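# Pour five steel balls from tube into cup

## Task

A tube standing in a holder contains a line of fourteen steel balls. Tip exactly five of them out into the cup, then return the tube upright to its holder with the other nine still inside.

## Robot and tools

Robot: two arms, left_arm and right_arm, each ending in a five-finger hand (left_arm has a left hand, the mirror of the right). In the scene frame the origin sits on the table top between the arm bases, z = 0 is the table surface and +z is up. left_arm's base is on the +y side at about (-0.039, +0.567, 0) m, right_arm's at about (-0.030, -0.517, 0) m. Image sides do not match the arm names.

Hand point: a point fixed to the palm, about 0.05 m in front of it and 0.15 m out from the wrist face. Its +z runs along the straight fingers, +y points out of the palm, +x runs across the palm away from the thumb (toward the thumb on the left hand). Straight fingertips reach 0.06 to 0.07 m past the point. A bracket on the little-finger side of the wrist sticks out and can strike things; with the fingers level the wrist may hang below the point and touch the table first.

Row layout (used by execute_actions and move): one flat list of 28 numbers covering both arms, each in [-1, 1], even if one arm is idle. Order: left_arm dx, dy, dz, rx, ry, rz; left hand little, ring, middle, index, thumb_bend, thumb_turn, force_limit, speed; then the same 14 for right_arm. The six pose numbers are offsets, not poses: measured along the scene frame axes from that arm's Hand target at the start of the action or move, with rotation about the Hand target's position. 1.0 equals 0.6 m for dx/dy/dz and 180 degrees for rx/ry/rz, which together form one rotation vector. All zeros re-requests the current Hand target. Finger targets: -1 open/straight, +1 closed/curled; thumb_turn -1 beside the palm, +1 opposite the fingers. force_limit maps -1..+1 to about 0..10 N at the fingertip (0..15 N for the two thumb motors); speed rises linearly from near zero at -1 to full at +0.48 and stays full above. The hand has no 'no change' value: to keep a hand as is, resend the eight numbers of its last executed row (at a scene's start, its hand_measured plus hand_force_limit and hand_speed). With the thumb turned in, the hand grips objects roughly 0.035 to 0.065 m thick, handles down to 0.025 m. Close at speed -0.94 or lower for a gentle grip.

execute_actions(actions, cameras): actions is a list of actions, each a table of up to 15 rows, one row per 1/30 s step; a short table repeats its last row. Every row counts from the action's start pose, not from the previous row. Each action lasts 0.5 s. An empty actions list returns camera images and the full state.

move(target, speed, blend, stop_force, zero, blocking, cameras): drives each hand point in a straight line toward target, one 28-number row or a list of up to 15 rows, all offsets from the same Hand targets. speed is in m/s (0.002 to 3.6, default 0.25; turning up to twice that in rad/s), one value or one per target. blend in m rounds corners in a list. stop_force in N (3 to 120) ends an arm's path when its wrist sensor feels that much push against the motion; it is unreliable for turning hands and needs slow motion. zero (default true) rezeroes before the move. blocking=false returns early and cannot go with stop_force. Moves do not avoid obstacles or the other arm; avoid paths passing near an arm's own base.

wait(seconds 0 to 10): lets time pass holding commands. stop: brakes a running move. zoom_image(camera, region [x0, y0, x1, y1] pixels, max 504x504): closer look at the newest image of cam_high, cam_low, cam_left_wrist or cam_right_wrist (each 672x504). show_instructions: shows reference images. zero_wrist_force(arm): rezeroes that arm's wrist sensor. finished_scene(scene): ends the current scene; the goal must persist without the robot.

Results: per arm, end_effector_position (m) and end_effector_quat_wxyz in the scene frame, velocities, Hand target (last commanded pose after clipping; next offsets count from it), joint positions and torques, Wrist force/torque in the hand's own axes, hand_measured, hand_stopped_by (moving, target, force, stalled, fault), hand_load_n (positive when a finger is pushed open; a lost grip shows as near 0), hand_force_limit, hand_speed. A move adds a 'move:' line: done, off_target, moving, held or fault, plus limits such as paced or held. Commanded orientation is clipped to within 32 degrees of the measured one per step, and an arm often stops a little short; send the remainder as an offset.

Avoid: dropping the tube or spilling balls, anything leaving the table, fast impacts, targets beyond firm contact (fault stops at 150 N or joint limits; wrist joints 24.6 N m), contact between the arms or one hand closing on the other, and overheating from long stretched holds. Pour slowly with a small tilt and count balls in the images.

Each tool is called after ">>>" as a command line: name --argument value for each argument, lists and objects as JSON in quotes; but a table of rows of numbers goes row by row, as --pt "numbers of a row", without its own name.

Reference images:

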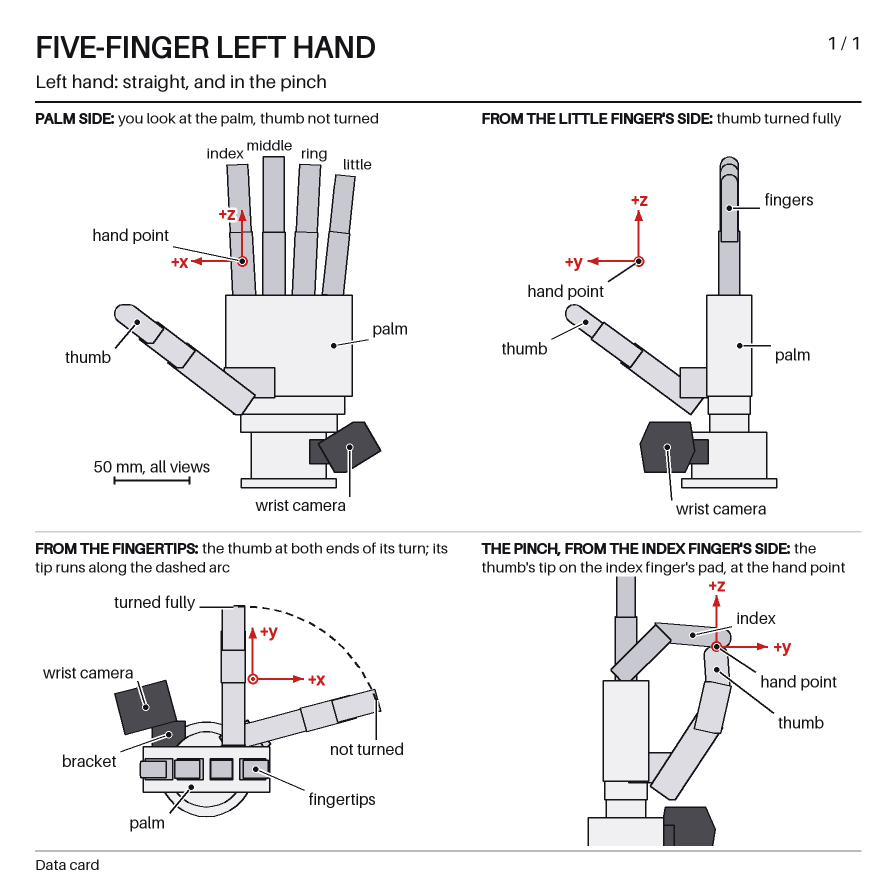

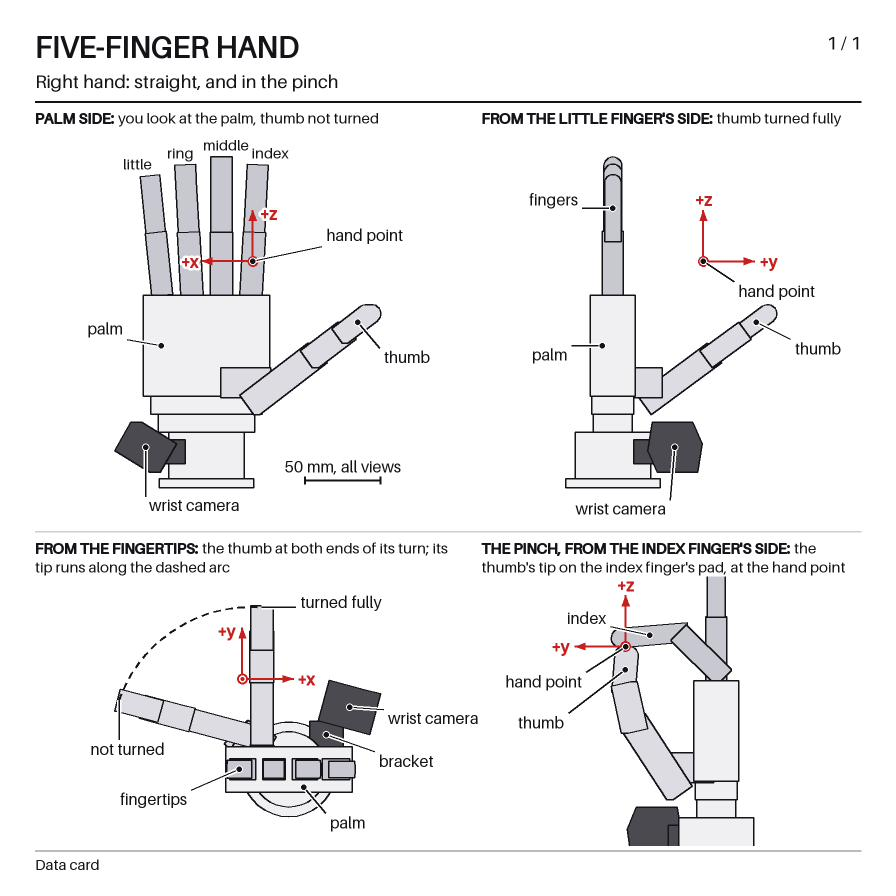

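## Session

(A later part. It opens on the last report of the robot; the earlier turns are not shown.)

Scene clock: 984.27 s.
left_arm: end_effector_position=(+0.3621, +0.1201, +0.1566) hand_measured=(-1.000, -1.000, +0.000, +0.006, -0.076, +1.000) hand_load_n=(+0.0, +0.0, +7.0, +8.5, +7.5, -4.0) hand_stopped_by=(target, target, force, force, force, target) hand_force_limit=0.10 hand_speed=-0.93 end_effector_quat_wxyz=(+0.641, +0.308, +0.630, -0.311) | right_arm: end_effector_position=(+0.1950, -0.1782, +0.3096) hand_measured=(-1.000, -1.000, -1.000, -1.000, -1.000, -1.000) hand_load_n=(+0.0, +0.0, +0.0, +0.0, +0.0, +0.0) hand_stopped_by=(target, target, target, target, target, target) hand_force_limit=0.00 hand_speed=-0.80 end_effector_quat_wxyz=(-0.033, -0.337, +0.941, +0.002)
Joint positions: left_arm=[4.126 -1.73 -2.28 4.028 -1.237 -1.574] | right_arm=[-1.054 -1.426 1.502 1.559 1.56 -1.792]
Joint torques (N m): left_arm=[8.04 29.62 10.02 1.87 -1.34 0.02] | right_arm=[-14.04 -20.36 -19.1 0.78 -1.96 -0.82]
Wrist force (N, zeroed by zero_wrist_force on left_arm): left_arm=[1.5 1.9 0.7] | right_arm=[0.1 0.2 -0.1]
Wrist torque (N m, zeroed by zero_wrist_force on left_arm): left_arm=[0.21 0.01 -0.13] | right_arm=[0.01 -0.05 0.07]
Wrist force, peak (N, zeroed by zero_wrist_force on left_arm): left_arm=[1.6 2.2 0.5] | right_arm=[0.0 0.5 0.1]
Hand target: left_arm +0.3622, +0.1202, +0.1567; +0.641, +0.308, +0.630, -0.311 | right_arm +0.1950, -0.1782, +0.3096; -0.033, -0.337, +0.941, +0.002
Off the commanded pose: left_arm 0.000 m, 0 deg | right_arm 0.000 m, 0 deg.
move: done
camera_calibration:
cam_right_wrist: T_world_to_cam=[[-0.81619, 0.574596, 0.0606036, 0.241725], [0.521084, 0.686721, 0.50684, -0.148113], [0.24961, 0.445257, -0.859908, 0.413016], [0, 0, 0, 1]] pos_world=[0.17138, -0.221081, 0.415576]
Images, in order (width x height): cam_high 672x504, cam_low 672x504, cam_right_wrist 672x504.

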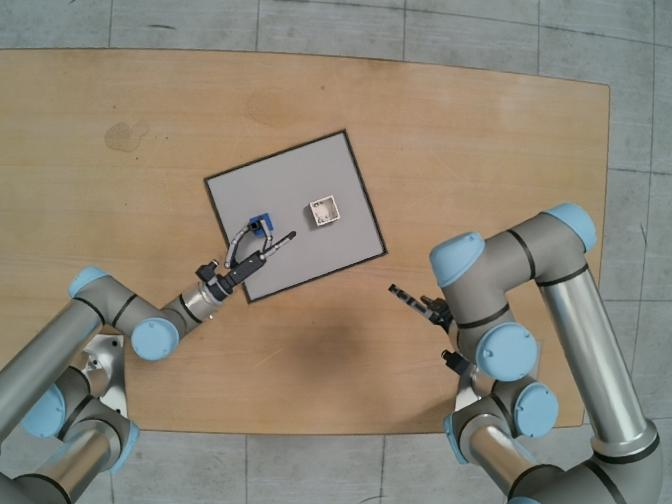

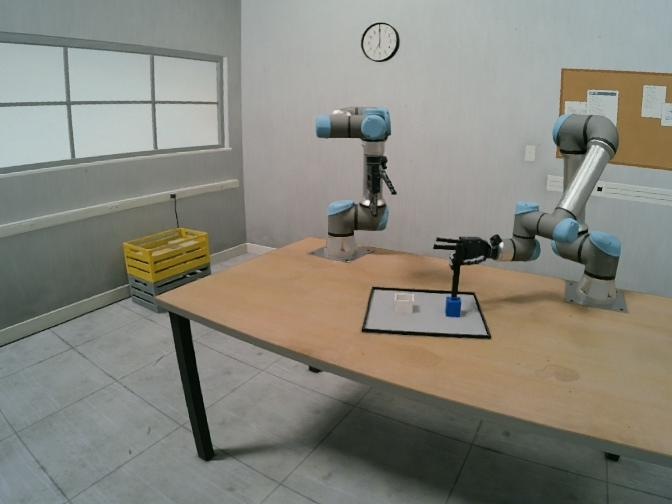

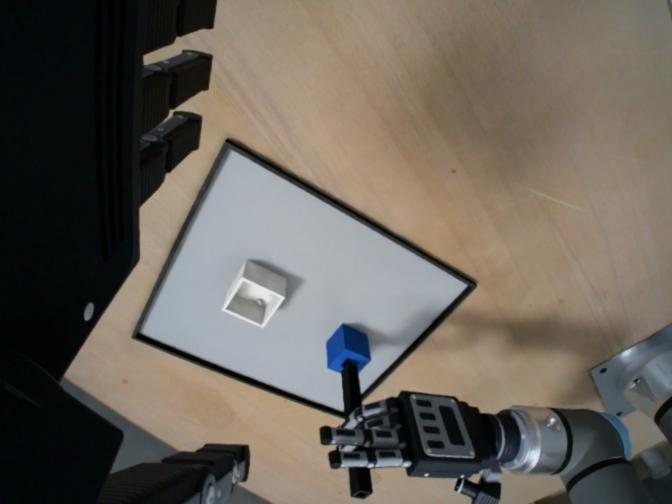

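>>> move --target '[0,0,-0.0942,0,0,0,-1,-1,0.42,0.42,0.42,1,0.1,-0.93,0,0,0,0,0,0,-1,-1,-1,-1,-1,-1,0,-0.8]' --speed 0.03 --stop_force 3.5 --cameras '["cam_low", "cam_right_wrist"]'

>>> zoom_image --camera "cam_right_wrist" --region '[325, 345, 373, 393]'

Scene clock: 992.00 s.
left_arm: end_effector_position=(+0.3622, +0.1202, +0.1471) hand_measured=(-1.000, -1.000, +0.000, +0.006, -0.076, +1.000) hand_load_n=(+0.0, +0.0, +6.5, +8.5, +8.0, -4.0) hand_stopped_by=(target, target, force, force, force, target) hand_force_limit=0.10 hand_speed=-0.93 end_effector_quat_wxyz=(+0.641, +0.307, +0.630, -0.311) | right_arm: end_effector_position=(+0.1950, -0.1782, +0.3096) hand_measured=(-1.000, -1.000, -1.000, -1.000, -1.000, -1.000) hand_load_n=(+0.0, +0.0, +0.0, +0.0, +0.0, +0.0) hand_stopped_by=(target, target, target, target, target, target) hand_force_limit=0.00 hand_speed=-0.80 end_effector_quat_wxyz=(-0.033, -0.337, +0.941, +0.002)
Joint positions: left_arm=[4.126 -1.753 -2.289 4.06 -1.237 -1.575] | right_arm=[-1.054 -1.426 1.502 1.559 1.56 -1.792]
Joint torques (N m): left_arm=[4.86 16.23 21.69 3.35 -1.01 0.04] | right_arm=[-13.96 -19.87 -19.23 0.66 -1.84 -0.88]
Wrist force (N, zeroed by zero_wrist_force on left_arm): left_arm=[1.5 1.6 0.6] | right_arm=[0.2 0.3 -0.1]
Wrist torque (N m, zeroed by zero_wrist_force on left_arm): left_arm=[0.15 0.01 -0.12] | right_arm=[0.02 -0.07 0.07]
Wrist force, peak (N, zeroed by zero_wrist_force on left_arm): left_arm=[-9.0 2.6 1.3] | right_arm=[0.1 0.4 -0.3]
Hand target: left_arm +0.3622, +0.1202, +0.1471; +0.641, +0.308, +0.630, -0.311 (not the last commanded pose) | right_arm +0.1950, -0.1782, +0.3096; -0.033, -0.337, +0.941, +0.002
Off the commanded pose: left_arm 0.047 m, 0 deg | right_arm 0.000 m, 0 deg.
move: contact (left_arm)
camera_calibration:
cam_right_wrist: T_world_to_cam=[[-0.81619, 0.574596, 0.0606036, 0.241725], [0.521084, 0.686721, 0.50684, -0.148113], [0.24961, 0.445257, -0.859908, 0.413016], [0, 0, 0, 1]] pos_world=[0.17138, -0.221081, 0.415576]
Images, in order (width x height): cam_low 672x504, cam_right_wrist 672x504.

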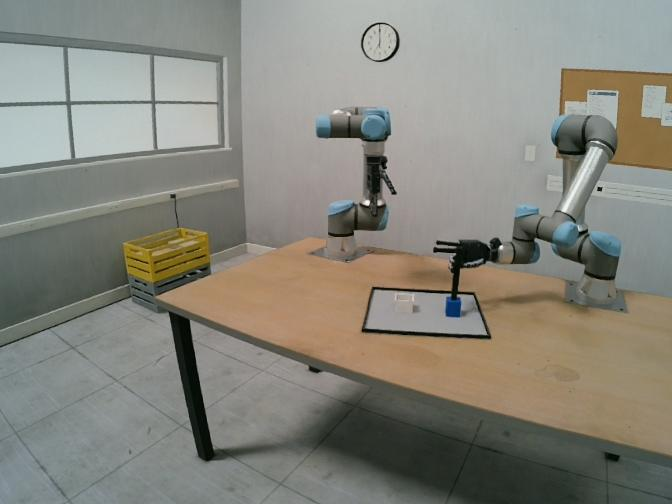

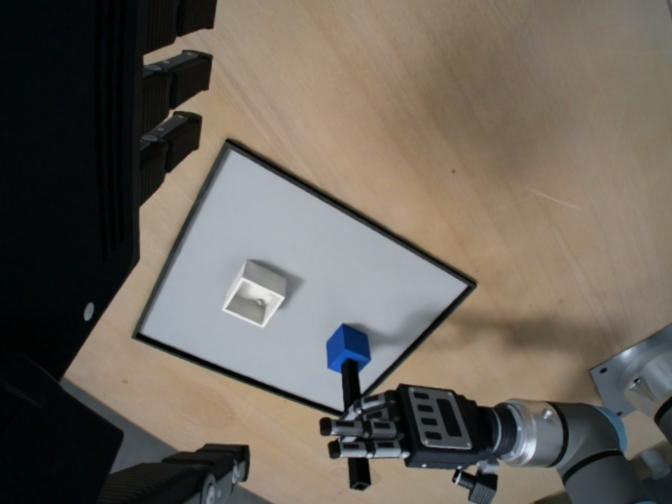

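Scaled by 10.500 from the camera's 672x504 image, which has a finer 960x720 frame.

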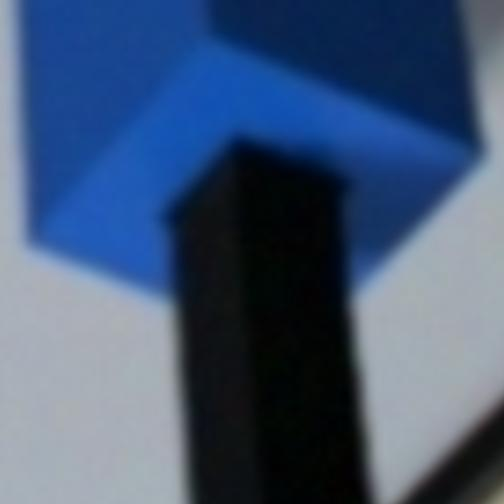

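>>> execute_actions --actions '[]' --cameras '["cam_high","cam_low","cam_right_wrist"]'

>>> zoom_image --camera "cam_right_wrist" --region '[325, 345, 373, 393]'

>>> zoom_image --camera "cam_high" --region '[243, 208, 275, 240]'

>>> zoom_image --camera "cam_low" --region '[446, 290, 462, 306]'

Scene clock: 1018.63 s.
left_arm: end_effector_position=(+0.3622, +0.1202, +0.1471) hand_measured=(-1.000, -1.000, +0.000, +0.006, -0.076, +1.000) hand_load_n=(+0.0, +0.0, +6.5, +8.5, +8.0, -4.0) hand_stopped_by=(target, target, force, force, force, target) hand_force_limit=0.10 hand_speed=-0.93 end_effector_quat_wxyz=(+0.641, +0.308, +0.630, -0.311) | right_arm: end_effector_position=(+0.1950, -0.1782, +0.3096) hand_measured=(-1.000, -1.000, -1.000, -1.000, -1.000, -1.000) hand_load_n=(+0.0, +0.0, +0.0, +0.0, +0.0, +0.0) hand_stopped_by=(target, target, target, target, target, target) hand_force_limit=0.00 hand_speed=-0.80 end_effector_quat_wxyz=(-0.033, -0.337, +0.941, +0.002)
Joint positions: left_arm=[4.126 -1.753 -2.289 4.06 -1.237 -1.575] | right_arm=[-1.054 -1.426 1.502 1.559 1.56 -1.792]
Joint velocities: within noise
Joint torques (N m): left_arm=[-9.4 15.73 21.91 3 -0.27 0.02] | right_arm=[-14.14 -20.19 -19.04 0.7 -1.98 -0.99]
Wrist force (N, zeroed by zero_wrist_force on left_arm): left_arm=[1.6 1.8 0.8] | right_arm=[0.1 0.1 -0.1]
Wrist torque (N m, zeroed by zero_wrist_force on left_arm): left_arm=[0.18 0.01 -0.12] | right_arm=[0.00 -0.04 0.06]
Wrist force, peak (N, zeroed by zero_wrist_force on left_arm): left_arm=[1.4 2.1 0.8] | right_arm=[0.1 0.5 -0.3]
Hand target: left_arm +0.3622, +0.1202, +0.1471; +0.641, +0.308, +0.630, -0.311 (not the last commanded pose) | right_arm +0.1950, -0.1782, +0.3096; -0.033, -0.337, +0.941, +0.002
Off the commanded pose: left_arm 0.047 m, 0 deg | right_arm 0.000 m, 0 deg.
camera_calibration:
cam_right_wrist: T_world_to_cam=[[-0.81619, 0.574596, 0.0606036, 0.241725], [0.521084, 0.686721, 0.50684, -0.148113], [0.24961, 0.445257, -0.859908, 0.413016], [0, 0, 0, 1]] pos_world=[0.17138, -0.221081, 0.415576]
Images, in order (width x height): cam_high 672x504, cam_low 672x504, cam_right_wrist 672x504.

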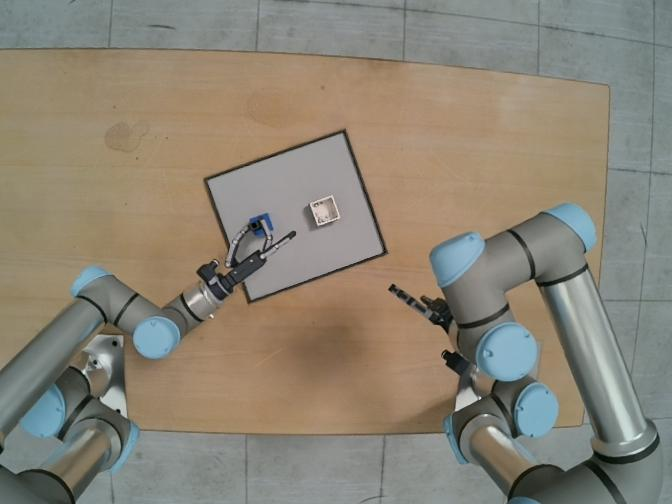

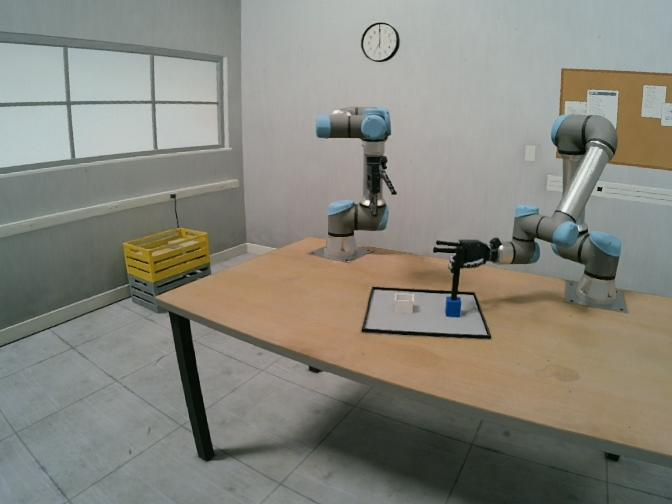

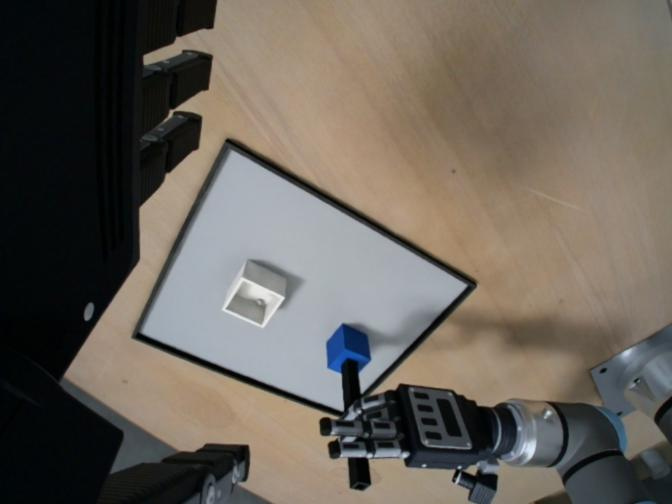

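Scaled by 10.500 from the camera's 672x504 image, which has a finer 960x720 frame.

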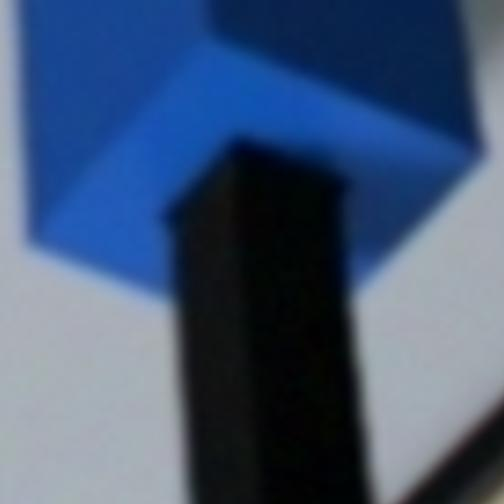

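Scaled by 15.750 from the camera's 672x504 image, which has a finer 960x720 frame.

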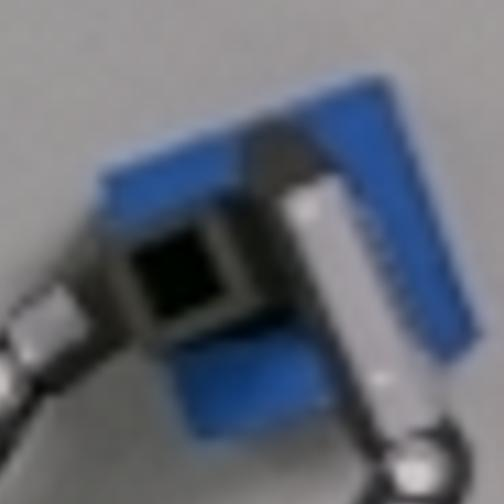

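Scaled by 31.500 from the camera's 672x504 image, which has a finer 960x720 frame.

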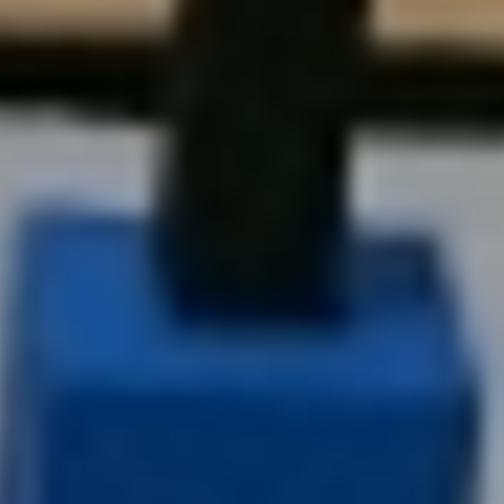

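>>> zoom_image --camera "cam_low" --region '[425, 250, 485, 325]'

>>> zoom_image --camera "cam_right_wrist" --region '[300, 310, 420, 500]'

Scaled by 6.720 from the camera's 672x504 image, which has a finer 960x720 frame.

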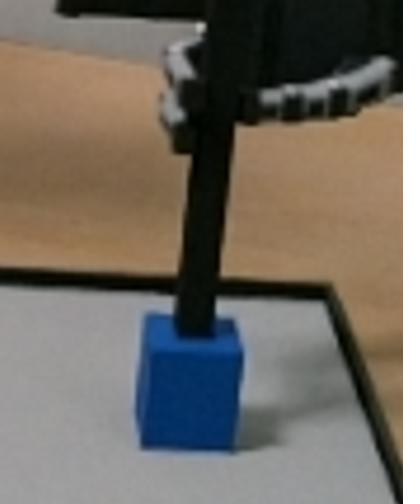

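Scaled by 2.653 from the camera's 672x504 image, which has a finer 960x720 frame.

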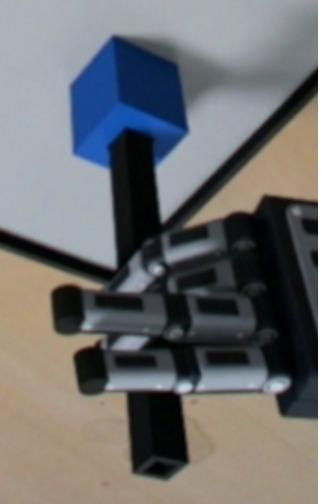

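>>> move --pt "0 0 0.0042 0 0 0 -1 -1 0.42 0.42 0.42 1 0.1 -0.93 0 0 0 0 0 0 -1 -1 -1 -1 -1 -1 0 -0.8" --pt "0.0011 -0.00045 0.0042 0 0 0 -1 -1 0.42 0.42 0.42 1 0.1 -0.93 0 0 0 0 0 0 -1 -1 -1 -1 -1 -1 0 -0.8" --pt "0.0011 -0.00045 -0.08 0 0 0 -1 -1 0.42 0.42 0.42 1 0.1 -0.93 0 0 0 0 0 0 -1 -1 -1 -1 -1 -1 0 -0.8" --speed '[0.01,0.01,0.015]' --stop_force 3.5

Scene clock: 1047.00 s.
left_arm: end_effector_position=(+0.3628, +0.1199, +0.1464) hand_measured=(-1.000, -1.000, +0.000, +0.006, -0.076, +1.000) hand_load_n=(+0.0, +0.0, +6.5, +8.0, +8.0, -5.0) hand_stopped_by=(target, target, force, force, force, target) hand_force_limit=0.10 hand_speed=-0.93 end_effector_quat_wxyz=(+0.642, +0.308, +0.630, -0.311) | right_arm: end_effector_position=(+0.1950, -0.1782, +0.3096) hand_measured=(-1.000, -1.000, -1.000, -1.000, -1.000, -1.000) hand_load_n=(+0.0, +0.0, +0.0, +0.0, +0.0, +0.0) hand_stopped_by=(target, target, target, target, target, target) hand_force_limit=0.00 hand_speed=-0.80 end_effector_quat_wxyz=(-0.033, -0.337, +0.941, +0.002)
Joint positions: left_arm=[4.127 -1.756 -2.287 4.062 -1.237 -1.575] | right_arm=[-1.054 -1.426 1.502 1.559 1.56 -1.792]
Joint torques (N m): left_arm=[-4.61 22.95 20.94 2.27 1.45 -0.08] | right_arm=[-14.63 -20.45 -20.11 0.74 -1.89 -0.87]
Wrist force (N, zeroed by zero_wrist_force on left_arm): left_arm=[-1.5 2.2 0.9] | right_arm=[0.0 0.0 0.0]
Wrist torque (N m, zeroed by zero_wrist_force on left_arm): left_arm=[0.17 0.00 -0.12] | right_arm=[-0.02 -0.04 0.06]
Wrist force, peak (N, zeroed by zero_wrist_force on left_arm): left_arm=[-8.4 1.7 0.6] | right_arm=[0.6 0.3 0.2]
Hand target: left_arm +0.3628, +0.1199, +0.1464; +0.641, +0.308, +0.630, -0.311 (not the last commanded pose) | right_arm +0.1950, -0.1782, +0.3096; -0.033, -0.337, +0.941, +0.002
Off the commanded pose: left_arm 0.047 m, 0 deg | right_arm 0.000 m, 0 deg.
move: contact (left_arm); path passed 2 of 3 targets

>>> execute_actions --actions '[]' --cameras '["cam_high","cam_low","cam_right_wrist"]'

>>> zoom_image --camera "cam_right_wrist" --region '[325, 345, 373, 393]'

>>> zoom_image --camera "cam_low" --region '[446, 290, 462, 306]'

Scene clock: 1049.07 s.
left_arm: end_effector_position=(+0.3628, +0.1199, +0.1464) hand_measured=(-1.000, -1.000, +0.000, +0.006, -0.076, +1.000) hand_load_n=(+0.0, -0.5, +6.5, +8.0, +8.0, -5.0) hand_stopped_by=(target, target, force, force, force, target) hand_force_limit=0.10 hand_speed=-0.93 end_effector_quat_wxyz=(+0.641, +0.308, +0.630, -0.311) | right_arm: end_effector_position=(+0.1950, -0.1782, +0.3096) hand_measured=(-1.000, -1.000, -1.000, -1.000, -1.000, -1.000) hand_load_n=(+0.0, +0.0, +0.0, +0.0, +0.0, +0.0) hand_stopped_by=(target, target, target, target, target, target) hand_force_limit=0.00 hand_speed=-0.80 end_effector_quat_wxyz=(-0.033, -0.337, +0.941, +0.002)
Joint positions: left_arm=[4.127 -1.756 -2.287 4.062 -1.237 -1.575] | right_arm=[-1.054 -1.426 1.502 1.559 1.56 -1.792]
Joint velocities: within noise
Joint torques (N m): left_arm=[-9.32 20 20.58 2.31 1.77 -0.36] | right_arm=[-14 -19.76 -19.35 0.67 -1.96 -0.82]
Wrist force (N, zeroed by zero_wrist_force on left_arm): left_arm=[-1.8 2.1 0.5] | right_arm=[-0.1 0.2 0.1]
Wrist torque (N m, zeroed by zero_wrist_force on left_arm): left_arm=[0.19 -0.01 -0.12] | right_arm=[-0.01 -0.02 0.05]
Wrist force, peak (N, zeroed by zero_wrist_force on left_arm): left_arm=[-2.0 2.2 0.9] | right_arm=[-0.3 0.1 -0.5]
Hand target: left_arm +0.3628, +0.1199, +0.1464; +0.641, +0.308, +0.630, -0.311 (not the last commanded pose) | right_arm +0.1950, -0.1782, +0.3096; -0.033, -0.337, +0.941, +0.002
Off the commanded pose: left_arm 0.047 m, 0 deg | right_arm 0.000 m, 0 deg.
camera_calibration:
cam_right_wrist: T_world_to_cam=[[-0.81619, 0.574596, 0.0606036, 0.241725], [0.521084, 0.686721, 0.50684, -0.148113], [0.24961, 0.445257, -0.859908, 0.413016], [0, 0, 0, 1]] pos_world=[0.17138, -0.221081, 0.415576]
Images, in order (width x height): cam_high 672x504, cam_low 672x504, cam_right_wrist 672x504.

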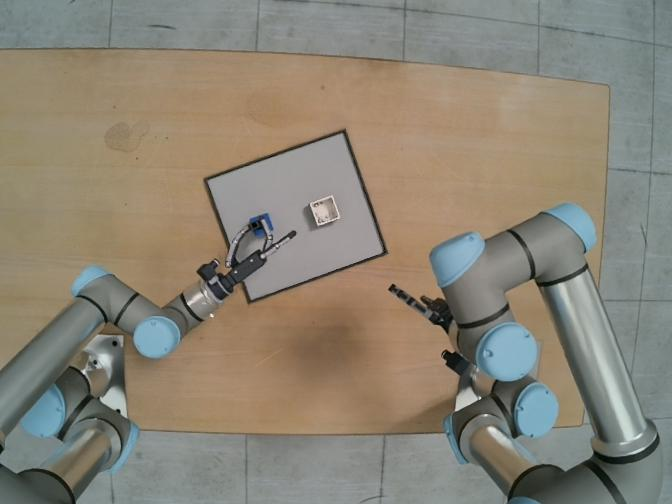

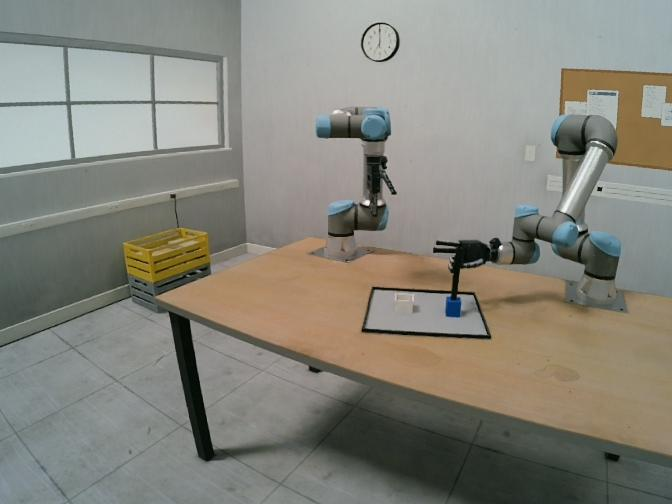

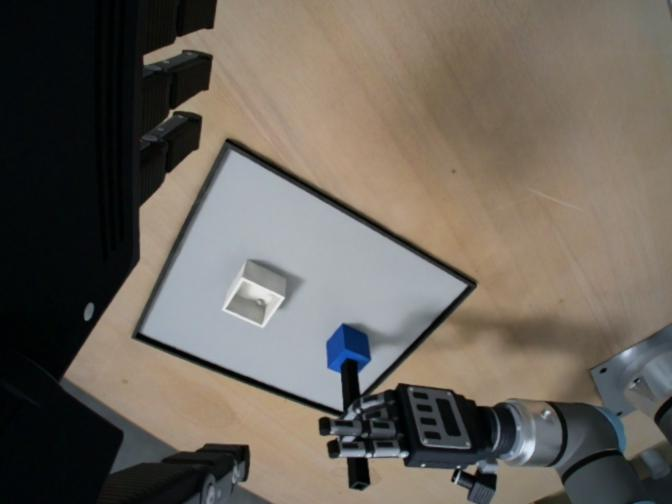

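Scaled by 10.500 from the camera's 672x504 image, which has a finer 960x720 frame.

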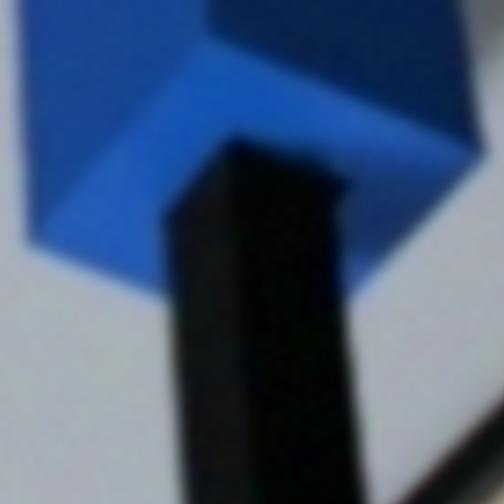

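Scaled by 31.500 from the camera's 672x504 image, which has a finer 960x720 frame.

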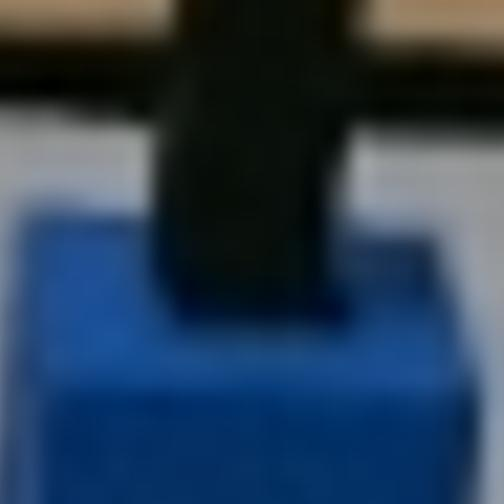

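>>> move --pt "0 0 0.0042 0 0 0 -1 -1 0.42 0.42 0.42 1 0.1 -0.93 0 0 0 0 0 0 -1 -1 -1 -1 -1 -1 0 -0.8" --pt "0.00088 0.00218 0.0042 0 0 0 -1 -1 0.42 0.42 0.42 1 0.1 -0.93 0 0 0 0 0 0 -1 -1 -1 -1 -1 -1 0 -0.8" --pt "0.00088 0.00218 -0.08 0 0 0 -1 -1 0.42 0.42 0.42 1 0.1 -0.93 0 0 0 0 0 0 -1 -1 -1 -1 -1 -1 0 -0.8" --speed '[0.01,0.01,0.015]' --stop_force 3.5

Scene clock: 1063.53 s.
left_arm: end_effector_position=(+0.3633, +0.1212, +0.0984) hand_measured=(-1.000, -1.000, +0.000, +0.006, -0.076, +1.000) hand_load_n=(-0.5, +0.0, +7.0, +8.5, +8.0, -3.5) hand_stopped_by=(target, target, force, force, force, target) hand_force_limit=0.10 hand_speed=-0.93 end_effector_quat_wxyz=(+0.641, +0.308, +0.630, -0.311) | right_arm: end_effector_position=(+0.1950, -0.1782, +0.3096) hand_measured=(-1.000, -1.000, -1.000, -1.000, -1.000, -1.000) hand_load_n=(+0.0, +0.5, +0.0, +0.0, +0.0, +0.0) hand_stopped_by=(target, target, target, target, target, target) hand_force_limit=0.00 hand_speed=-0.80 end_effector_quat_wxyz=(-0.033, -0.337, +0.941, +0.002)
Joint positions: left_arm=[4.131 -1.881 -2.323 4.222 -1.233 -1.575] | right_arm=[-1.054 -1.426 1.502 1.559 1.56 -1.792]
Joint torques (N m): left_arm=[-9.07 33.44 19.74 -0.24 -2.05 -1.3] | right_arm=[-12.97 -20.59 -18.59 0.73 -1.86 -0.79]
Wrist force (N, zeroed by zero_wrist_force on left_arm): left_arm=[-0.3 -2.5 0.1] | right_arm=[-0.1 -0.1 -0.2]
Wrist torque (N m, zeroed by zero_wrist_force on left_arm): left_arm=[0.09 -0.02 -0.09] | right_arm=[-0.04 -0.01 0.04]
Wrist force, peak (N, zeroed by zero_wrist_force on left_arm): left_arm=[-2.3 -2.8 -0.4] | right_arm=[-0.2 0.6 -0.1]
Hand target: left_arm +0.3633, +0.1212, +0.0984; +0.641, +0.308, +0.630, -0.311 | right_arm +0.1950, -0.1782, +0.3096; -0.033, -0.337, +0.941, +0.002
Off the commanded pose: left_arm 0.000 m, 0 deg | right_arm 0.000 m, 0 deg.
move: done

>>> move --target '[0,0,-0.008,0,0,0,-1,-1,0.42,0.42,0.42,1,0.1,-0.93,0,0,0,0,0,0,-1,-1,-1,-1,-1,-1,0,-0.8]' --speed 0.01 --stop_force 3.5

Scene clock: 1097.10 s.
left_arm: end_effector_position=(+0.3634, +0.1211, +0.0968) hand_measured=(-1.000, -1.000, +0.000, +0.006, -0.076, +1.000) hand_load_n=(+0.0, +0.0, +7.5, +8.5, +8.0, -4.0) hand_stopped_by=(target, target, force, force, force, target) hand_force_limit=0.10 hand_speed=-0.93 end_effector_quat_wxyz=(+0.642, +0.308, +0.630, -0.311) | right_arm: end_effector_position=(+0.1950, -0.1782, +0.3096) hand_measured=(-1.000, -1.000, -1.000, -1.000, -1.000, -1.000) hand_load_n=(+0.0, +0.0, +0.0, +0.0, +0.0, +0.0) hand_stopped_by=(target, target, target, target, target, target) hand_force_limit=0.00 hand_speed=-0.80 end_effector_quat_wxyz=(-0.033, -0.337, +0.941, +0.002)
Joint positions: left_arm=[4.131 -1.886 -2.324 4.228 -1.233 -1.575] | right_arm=[-1.054 -1.426 1.502 1.559 1.56 -1.792]
Joint torques (N m): left_arm=[-8.24 32.71 17.51 2.41 -1.95 -0.9] | right_arm=[-14.17 -20.21 -19.12 0.66 -1.87 -0.85]
Wrist force (N, zeroed by zero_wrist_force on left_arm): left_arm=[-0.7 -0.3 0.6] | right_arm=[0.1 0.3 -0.1]
Wrist torque (N m, zeroed by zero_wrist_force on left_arm): left_arm=[0.18 -0.04 -0.06] | right_arm=[0.01 -0.05 0.07]
Wrist force, peak (N, zeroed by zero_wrist_force on left_arm): left_arm=[-6.6 -2.0 -0.1] | right_arm=[0.1 0.4 -0.4]
Hand target: left_arm +0.3634, +0.1211, +0.0968; +0.642, +0.308, +0.630, -0.311 (not the last commanded pose) | right_arm +0.1950, -0.1782, +0.3096; -0.033, -0.337, +0.941, +0.002
Off the commanded pose: left_arm 0.003 m, 0 deg | right_arm 0.000 m, 0 deg.
move: contact (left_arm)

>>> move --target '[0,0,0,0,0,0,-1,-1,-0.3,-0.3,-0.35,1,0.1,-0.8,0,0,0,0,0,0,-1,-1,-1,-1,-1,-1,0,-0.8]' --speed 0.05

Scene clock: 1103.43 s.
left_arm: end_effector_position=(+0.3634, +0.1212, +0.0968) hand_measured=(-1.000, -1.000, -0.300, -0.300, -0.350, +1.000) hand_load_n=(+0.0, +0.0, +0.0, +0.0, +0.0, +0.5) hand_stopped_by=(target, target, target, target, target, target) hand_force_limit=0.10 hand_speed=-0.80 end_effector_quat_wxyz=(+0.642, +0.308, +0.630, -0.311) | right_arm: end_effector_position=(+0.1950, -0.1782, +0.3096) hand_measured=(-1.000, -1.000, -1.000, -1.000, -1.000, -1.000) hand_load_n=(+0.0, +0.0, +0.0, +0.0, +0.0, +0.0) hand_stopped_by=(target, target, target, target, target, target) hand_force_limit=0.00 hand_speed=-0.80 end_effector_quat_wxyz=(-0.033, -0.337, +0.941, +0.002)
Joint positions: left_arm=[4.131 -1.886 -2.324 4.228 -1.233 -1.575] | right_arm=[-1.054 -1.426 1.502 1.559 1.56 -1.792]
Joint torques (N m): left_arm=[-7.26 33.47 17.64 2.26 -0.24 -0.99] | right_arm=[-13.67 -19.87 -20.06 0.79 -1.87 -0.76]
Wrist force (N, zeroed by zero_wrist_force on left_arm): left_arm=[1.1 1.9 0.8] | right_arm=[0.1 0.1 -0.2]
Wrist torque (N m, zeroed by zero_wrist_force on left_arm): left_arm=[0.18 -0.04 -0.09] | right_arm=[0.00 -0.05 0.06]
Wrist force, peak (N, zeroed by zero_wrist_force on left_arm): left_arm=[1.2 1.9 1.1] | right_arm=[0.1 0.4 -0.3]
Hand target: left_arm +0.3634, +0.1211, +0.0968; +0.642, +0.308, +0.630, -0.311 | right_arm +0.1950, -0.1782, +0.3096; -0.033, -0.337, +0.941, +0.002
Off the commanded pose: left_arm 0.000 m, 0 deg | right_arm 0.000 m, 0 deg.
move: done

>>> move --pt "-0.09 -0.07 0 0 0 0 -1 -1 -0.3 -0.3 -0.35 1 0.1 -0.8 0 0 0 0 0 0 -1 -1 -1 -1 -1 -1 0 -0.8" --pt "-0.17 -0.13 0 0 0 0 -1 -1 -0.3 -0.3 -0.35 1 0.1 -0.8 0 0 0 0 0 0 -1 -1 -1 -1 -1 -1 0 -0.8" --pt "-0.17 -0.05 0.25 0 0 0 -1 -1 -0.3 -0.3 -0.35 1 0.1 -0.8 0 0 0 0 0 0 -1 -1 -1 -1 -1 -1 0 -0.8" --speed '[0.05,0.15,0.2]' --blend '[0.01,0.02,0]' --cameras '["cam_high","cam_low"]'

Scene clock: 1170.53 s.
left_arm: end_effector_position=(+0.2615, +0.0911, +0.2468) hand_measured=(-1.000, -1.000, -0.300, -0.300, -0.350, +1.000) hand_load_n=(+0.0, +0.0, +0.0, +0.0, +0.0, +0.0) hand_stopped_by=(target, target, target, target, target, target) hand_force_limit=0.10 hand_speed=-0.80 end_effector_quat_wxyz=(+0.642, +0.307, +0.630, -0.311) | right_arm: end_effector_position=(+0.1950, -0.1782, +0.3096) hand_measured=(-1.000, -1.000, -1.000, -1.000, -1.000, -1.000) hand_load_n=(+0.0, +0.0, +0.0, +0.0, -0.5, +0.0) hand_stopped_by=(target, target, target, target, target, target) hand_force_limit=0.00 hand_speed=-0.80 end_effector_quat_wxyz=(-0.033, -0.337, +0.941, +0.002)
Joint positions: left_arm=[3.844 -1.505 -2.213 3.736 -1.519 -1.569] | right_arm=[-1.054 -1.426 1.502 1.559 1.56 -1.792]
Joint torques (N m): left_arm=[-11.03 24.04 15.66 -0.19 -1.81 -1.47] | right_arm=[-14.01 -19.64 -18.91 0.74 -1.88 -0.72]
Wrist force (N, zeroed by zero_wrist_force on left_arm): left_arm=[0.8 1.9 0.6] | right_arm=[0.0 0.2 0.0]
Wrist torque (N m, zeroed by zero_wrist_force on left_arm): left_arm=[0.20 -0.01 -0.03] | right_arm=[-0.01 -0.04 0.05]
Wrist force, peak (N, zeroed by zero_wrist_force on left_arm): left_arm=[1.0 2.8 0.8] | right_arm=[-0.1 0.2 -0.6]
Hand target: left_arm +0.2614, +0.0911, +0.2468; +0.642, +0.308, +0.630, -0.311 | right_arm +0.1950, -0.1782, +0.3096; -0.033, -0.337, +0.941, +0.002
Off the commanded pose: left_arm 0.000 m, 0 deg | right_arm 0.000 m, 0 deg.
move: done
Images, in order (width x height): cam_high 672x504, cam_low 672x504.

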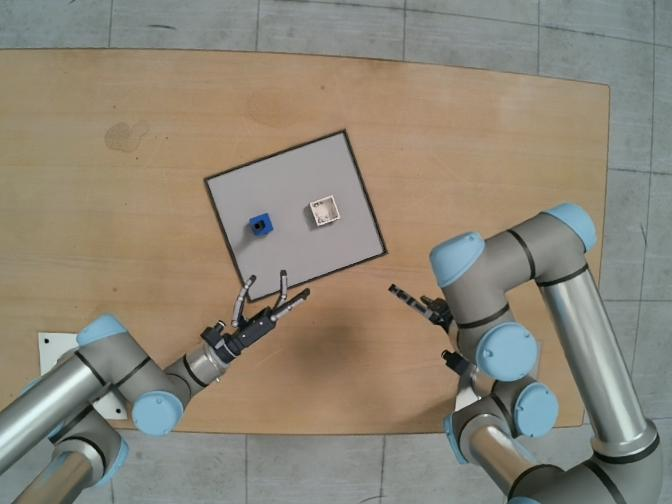

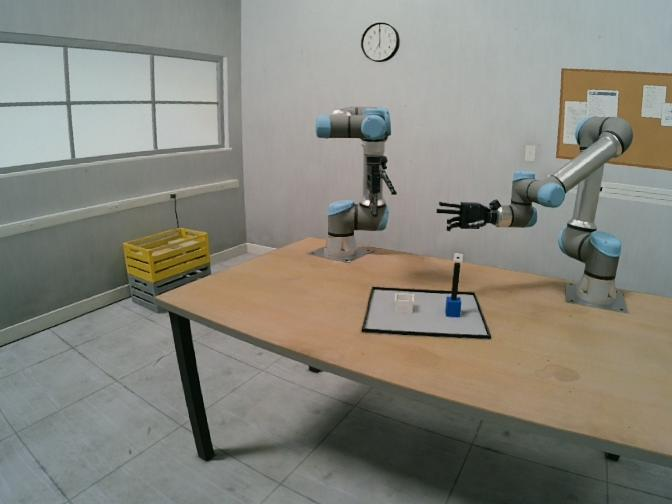

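>>> zoom_image --camera "cam_high" --region '[295, 180, 355, 240]'

>>> zoom_image --camera "cam_high" --region '[235, 200, 285, 250]'

>>> zoom_image --camera "cam_low" --region '[430, 245, 490, 320]'

Scaled by 8.400 from the camera's 672x504 image, which has a finer 960x720 frame.

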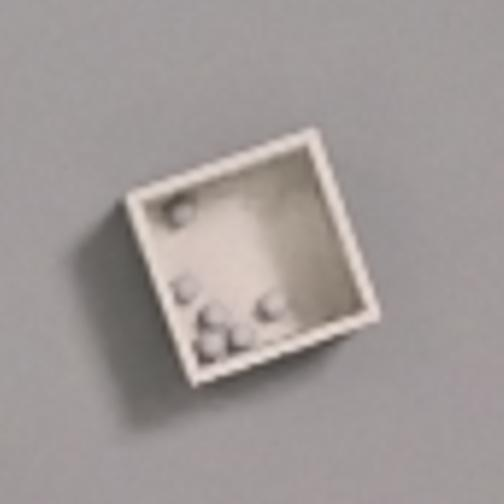

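Scaled by 10.080 from the camera's 672x504 image, which has a finer 960x720 frame.

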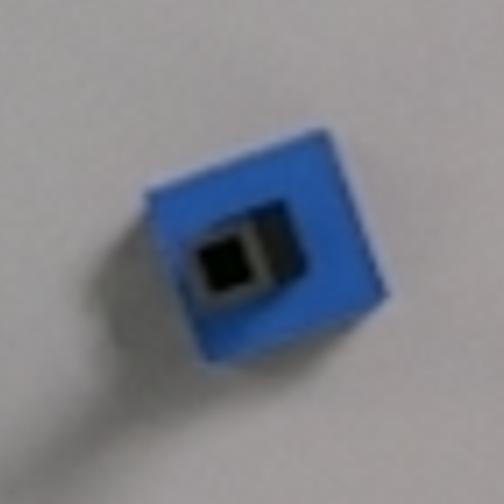

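Scaled by 6.720 from the camera's 672x504 image, which has a finer 960x720 frame.

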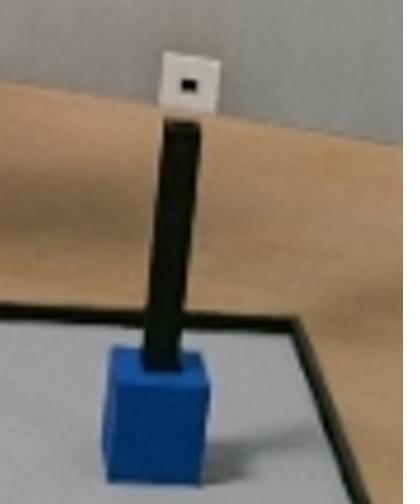

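>>> move --target '[-0.189,0.335,0.172,0,0,0,-1,-1,-0.3,-0.3,-0.35,1,0.1,-0.8,0.175,0.0137,-0.016,0,0,0.909,-1,-1,-1,-1,-1,1,-0.6,-0.3]' --speed 0.35 --cameras '["cam_high","cam_left_wrist"]'

Scene clock: 1189.53 s.
left_arm: end_effector_position=(+0.1477, +0.2907, +0.3500) hand_measured=(-1.000, -1.000, -0.300, -0.300, -0.350, +1.000) hand_load_n=(+0.0, +0.0, +0.0, +0.0, +0.0, +0.5) hand_stopped_by=(target, target, target, target, target, target) hand_force_limit=0.10 hand_speed=-0.80 end_effector_quat_wxyz=(+0.651, +0.289, +0.641, -0.287) end_effector_velocity=(+0.000, +0.000, +0.000) end_effector_angular_velocity=(+0.000, +0.001, +0.000) | right_arm: end_effector_position=(+0.2999, -0.1700, +0.3000) hand_measured=(-1.000, -1.000, -1.000, -1.000, -1.000, +1.000) hand_load_n=(+0.0, +0.0, +0.0, +0.0, +0.0, +0.0) hand_stopped_by=(target, target, target, target, target, target) hand_force_limit=-0.60 hand_speed=-0.30 end_effector_quat_wxyz=(+0.006, +0.979, +0.200, +0.032)
Joint positions: left_arm=[4.507 -0.483 -2.355 2.854 -0.925 -1.571] | right_arm=[-0.863 -1.043 0.978 1.584 1.61 -4.458]
Joint velocities: left_arm=[0.006 0.003 0 -0.003 0.006 0] | right_arm=[within noise]
Joint torques (N m): left_arm=[13.99 -10.06 15.93 -0.09 1.72 -0.84] | right_arm=[-14.14 -35.16 -27.58 3.81 1.73 -1.17]
Wrist force (N, zeroed by zero_wrist_force on left_arm): left_arm=[0.7 1.9 1.0] | right_arm=[0.4 0.1 -0.2]
Wrist torque (N m, zeroed by zero_wrist_force on left_arm): left_arm=[0.17 0.04 -0.15] | right_arm=[0.05 -0.07 0.02]
Wrist force, peak (N, zeroed by zero_wrist_force on left_arm): left_arm=[0.8 2.2 1.3] | right_arm=[0.4 0.5 -0.3]
Hand target: left_arm +0.1480, +0.2921, +0.3500; +0.642, +0.308, +0.630, -0.311 | right_arm +0.3000, -0.1700, +0.3000; +0.006, +0.979, +0.200, +0.032
Off the commanded pose: left_arm 0.001 m, 4 deg | right_arm 0.000 m, 0 deg.
move: off_target (left_arm)
camera_calibration:
cam_left_wrist: T_world_to_cam=[[-0.696268, -0.663126, -0.274727, 0.397719], [-0.20387, 0.549683, -0.810114, 0.150647], [0.688221, -0.508048, -0.517918, 0.342955], [0, 0, 0, 1]] pos_world=[0.0716028, 0.355167, 0.408929]
Images, in order (width x height): cam_high 672x504, cam_left_wrist 672x504.

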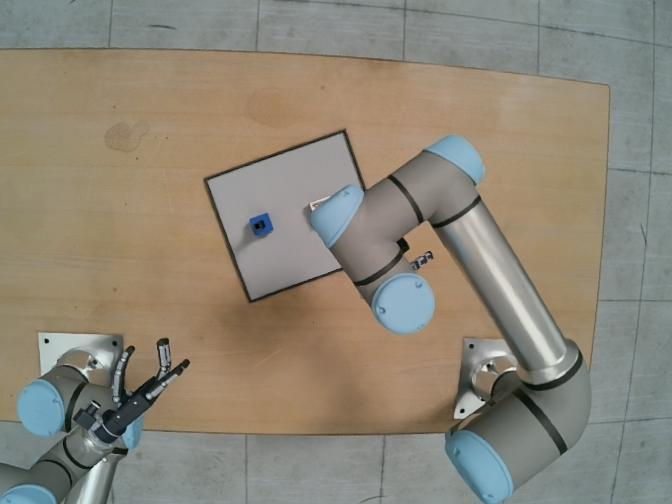

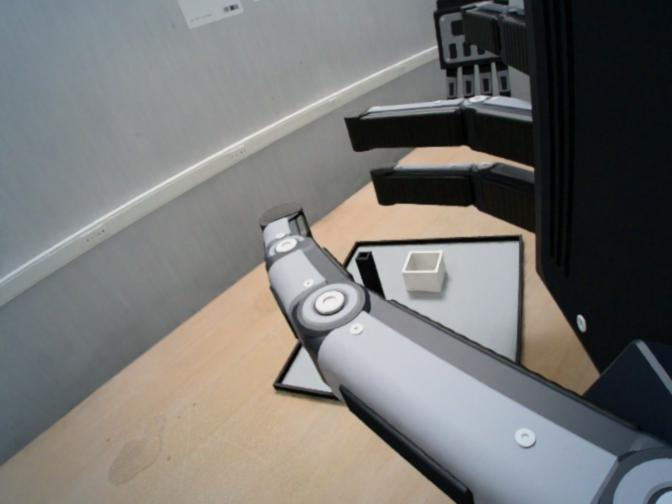

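>>> move --target '[0,0,0,0,0,0,-1,-1,-0.8,-0.8,-0.8,-1,0.1,-0.3,0.1483,0.22,-0.1333,0.2633,0.1314,0.008,-1,-1,-0.4,-0.4,-1,1,-0.6,-0.3]' --speed 0.25 --cameras '["cam_high","cam_left_wrist","cam_right_wrist","cam_low"]'

Scene clock: 1212.60 s.
left_arm: end_effector_position=(+0.1477, +0.2907, +0.3500) hand_measured=(-1.000, -1.000, -0.800, -0.800, -0.800, -1.000) hand_load_n=(+0.0, +0.0, +0.0, +0.0, +0.0, +0.0) hand_stopped_by=(target, target, target, target, target, target) hand_force_limit=0.10 hand_speed=-0.30 end_effector_quat_wxyz=(+0.651, +0.288, +0.641, -0.287) | right_arm: end_effector_position=(+0.3891, -0.0381, +0.2200) hand_measured=(-1.000, -1.000, -0.400, -0.400, -1.000, +1.000) hand_load_n=(+0.0, +0.0, +0.0, +0.0, +0.0, +0.0) hand_stopped_by=(target, target, target, target, target, target) hand_force_limit=-0.60 hand_speed=-0.30 end_effector_quat_wxyz=(-0.425, +0.883, +0.179, -0.087)
Joint positions: left_arm=[4.507 -0.483 -2.355 2.854 -0.925 -1.572] | right_arm=[-1.143 -0.754 0.839 1.514 0.673 -4.748]
Joint torques (N m): left_arm=[11.5 -11.71 18.03 0.54 -0.63 -1.36] | right_arm=[13.56 -57.81 -11.93 0.57 -2.15 0.86]
Wrist force (N, zeroed by zero_wrist_force on left_arm): left_arm=[0.7 2.1 0.8] | right_arm=[0.0 1.8 0.0]
Wrist torque (N m, zeroed by zero_wrist_force on left_arm): left_arm=[0.22 0.04 -0.14] | right_arm=[0.18 0.02 0.17]
Wrist force, peak (N, zeroed by zero_wrist_force on left_arm): left_arm=[1.1 2.2 1.1] | right_arm=[0.7 2.5 0.2]
Hand target: left_arm +0.1477, +0.2907, +0.3500; +0.651, +0.288, +0.641, -0.287 (not the last commanded pose) | right_arm +0.3890, -0.0380, +0.2200; -0.425, +0.883, +0.179, -0.087
Off the commanded pose: left_arm 0.001 m, 4 deg | right_arm 0.000 m, 0 deg.
move: off_target (left_arm)
camera_calibration:
cam_left_wrist: T_world_to_cam=[[-0.696273, -0.66315, -0.274656, 0.397699], [-0.203974, 0.549678, -0.810092, 0.150647], [0.688185, -0.508022, -0.517991, 0.342978], [0, 0, 0, 1]] pos_world=[0.0716029, 0.355167, 0.408929]
cam_right_wrist: T_world_to_cam=[[0.486502, -0.463517, -0.740586, -0.045079], [-0.523218, -0.833421, 0.17791, 0.120718], [-0.699684, 0.300935, -0.647982, 0.542364], [0, 0, 0, 1]] pos_world=[0.464576, -0.0835021, 0.29658]

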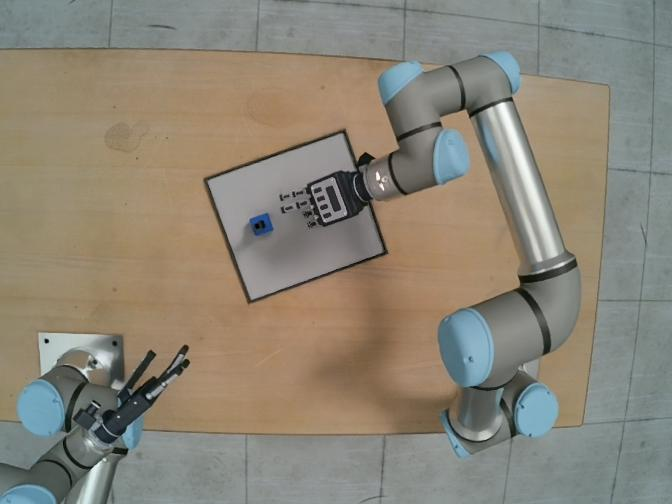

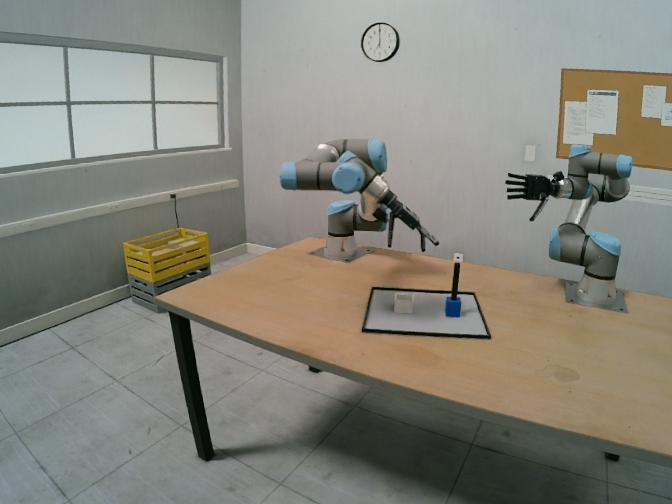

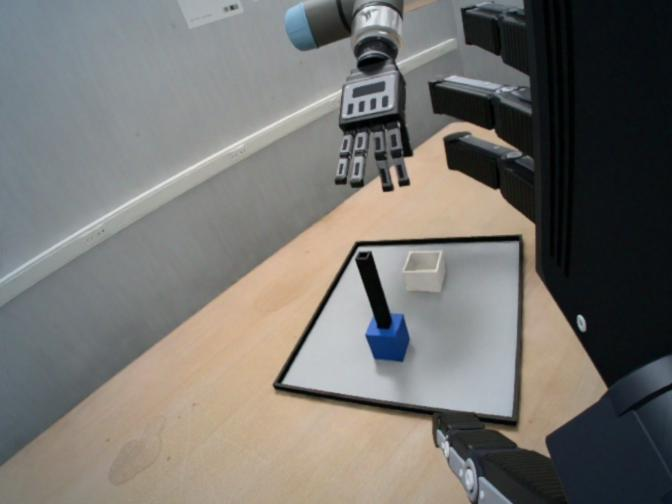

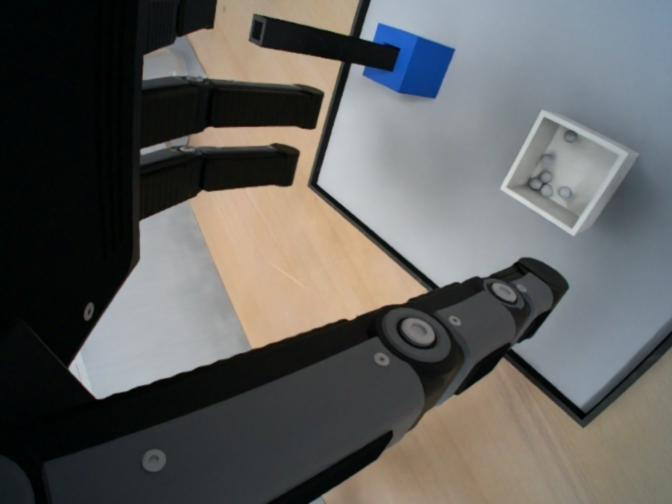

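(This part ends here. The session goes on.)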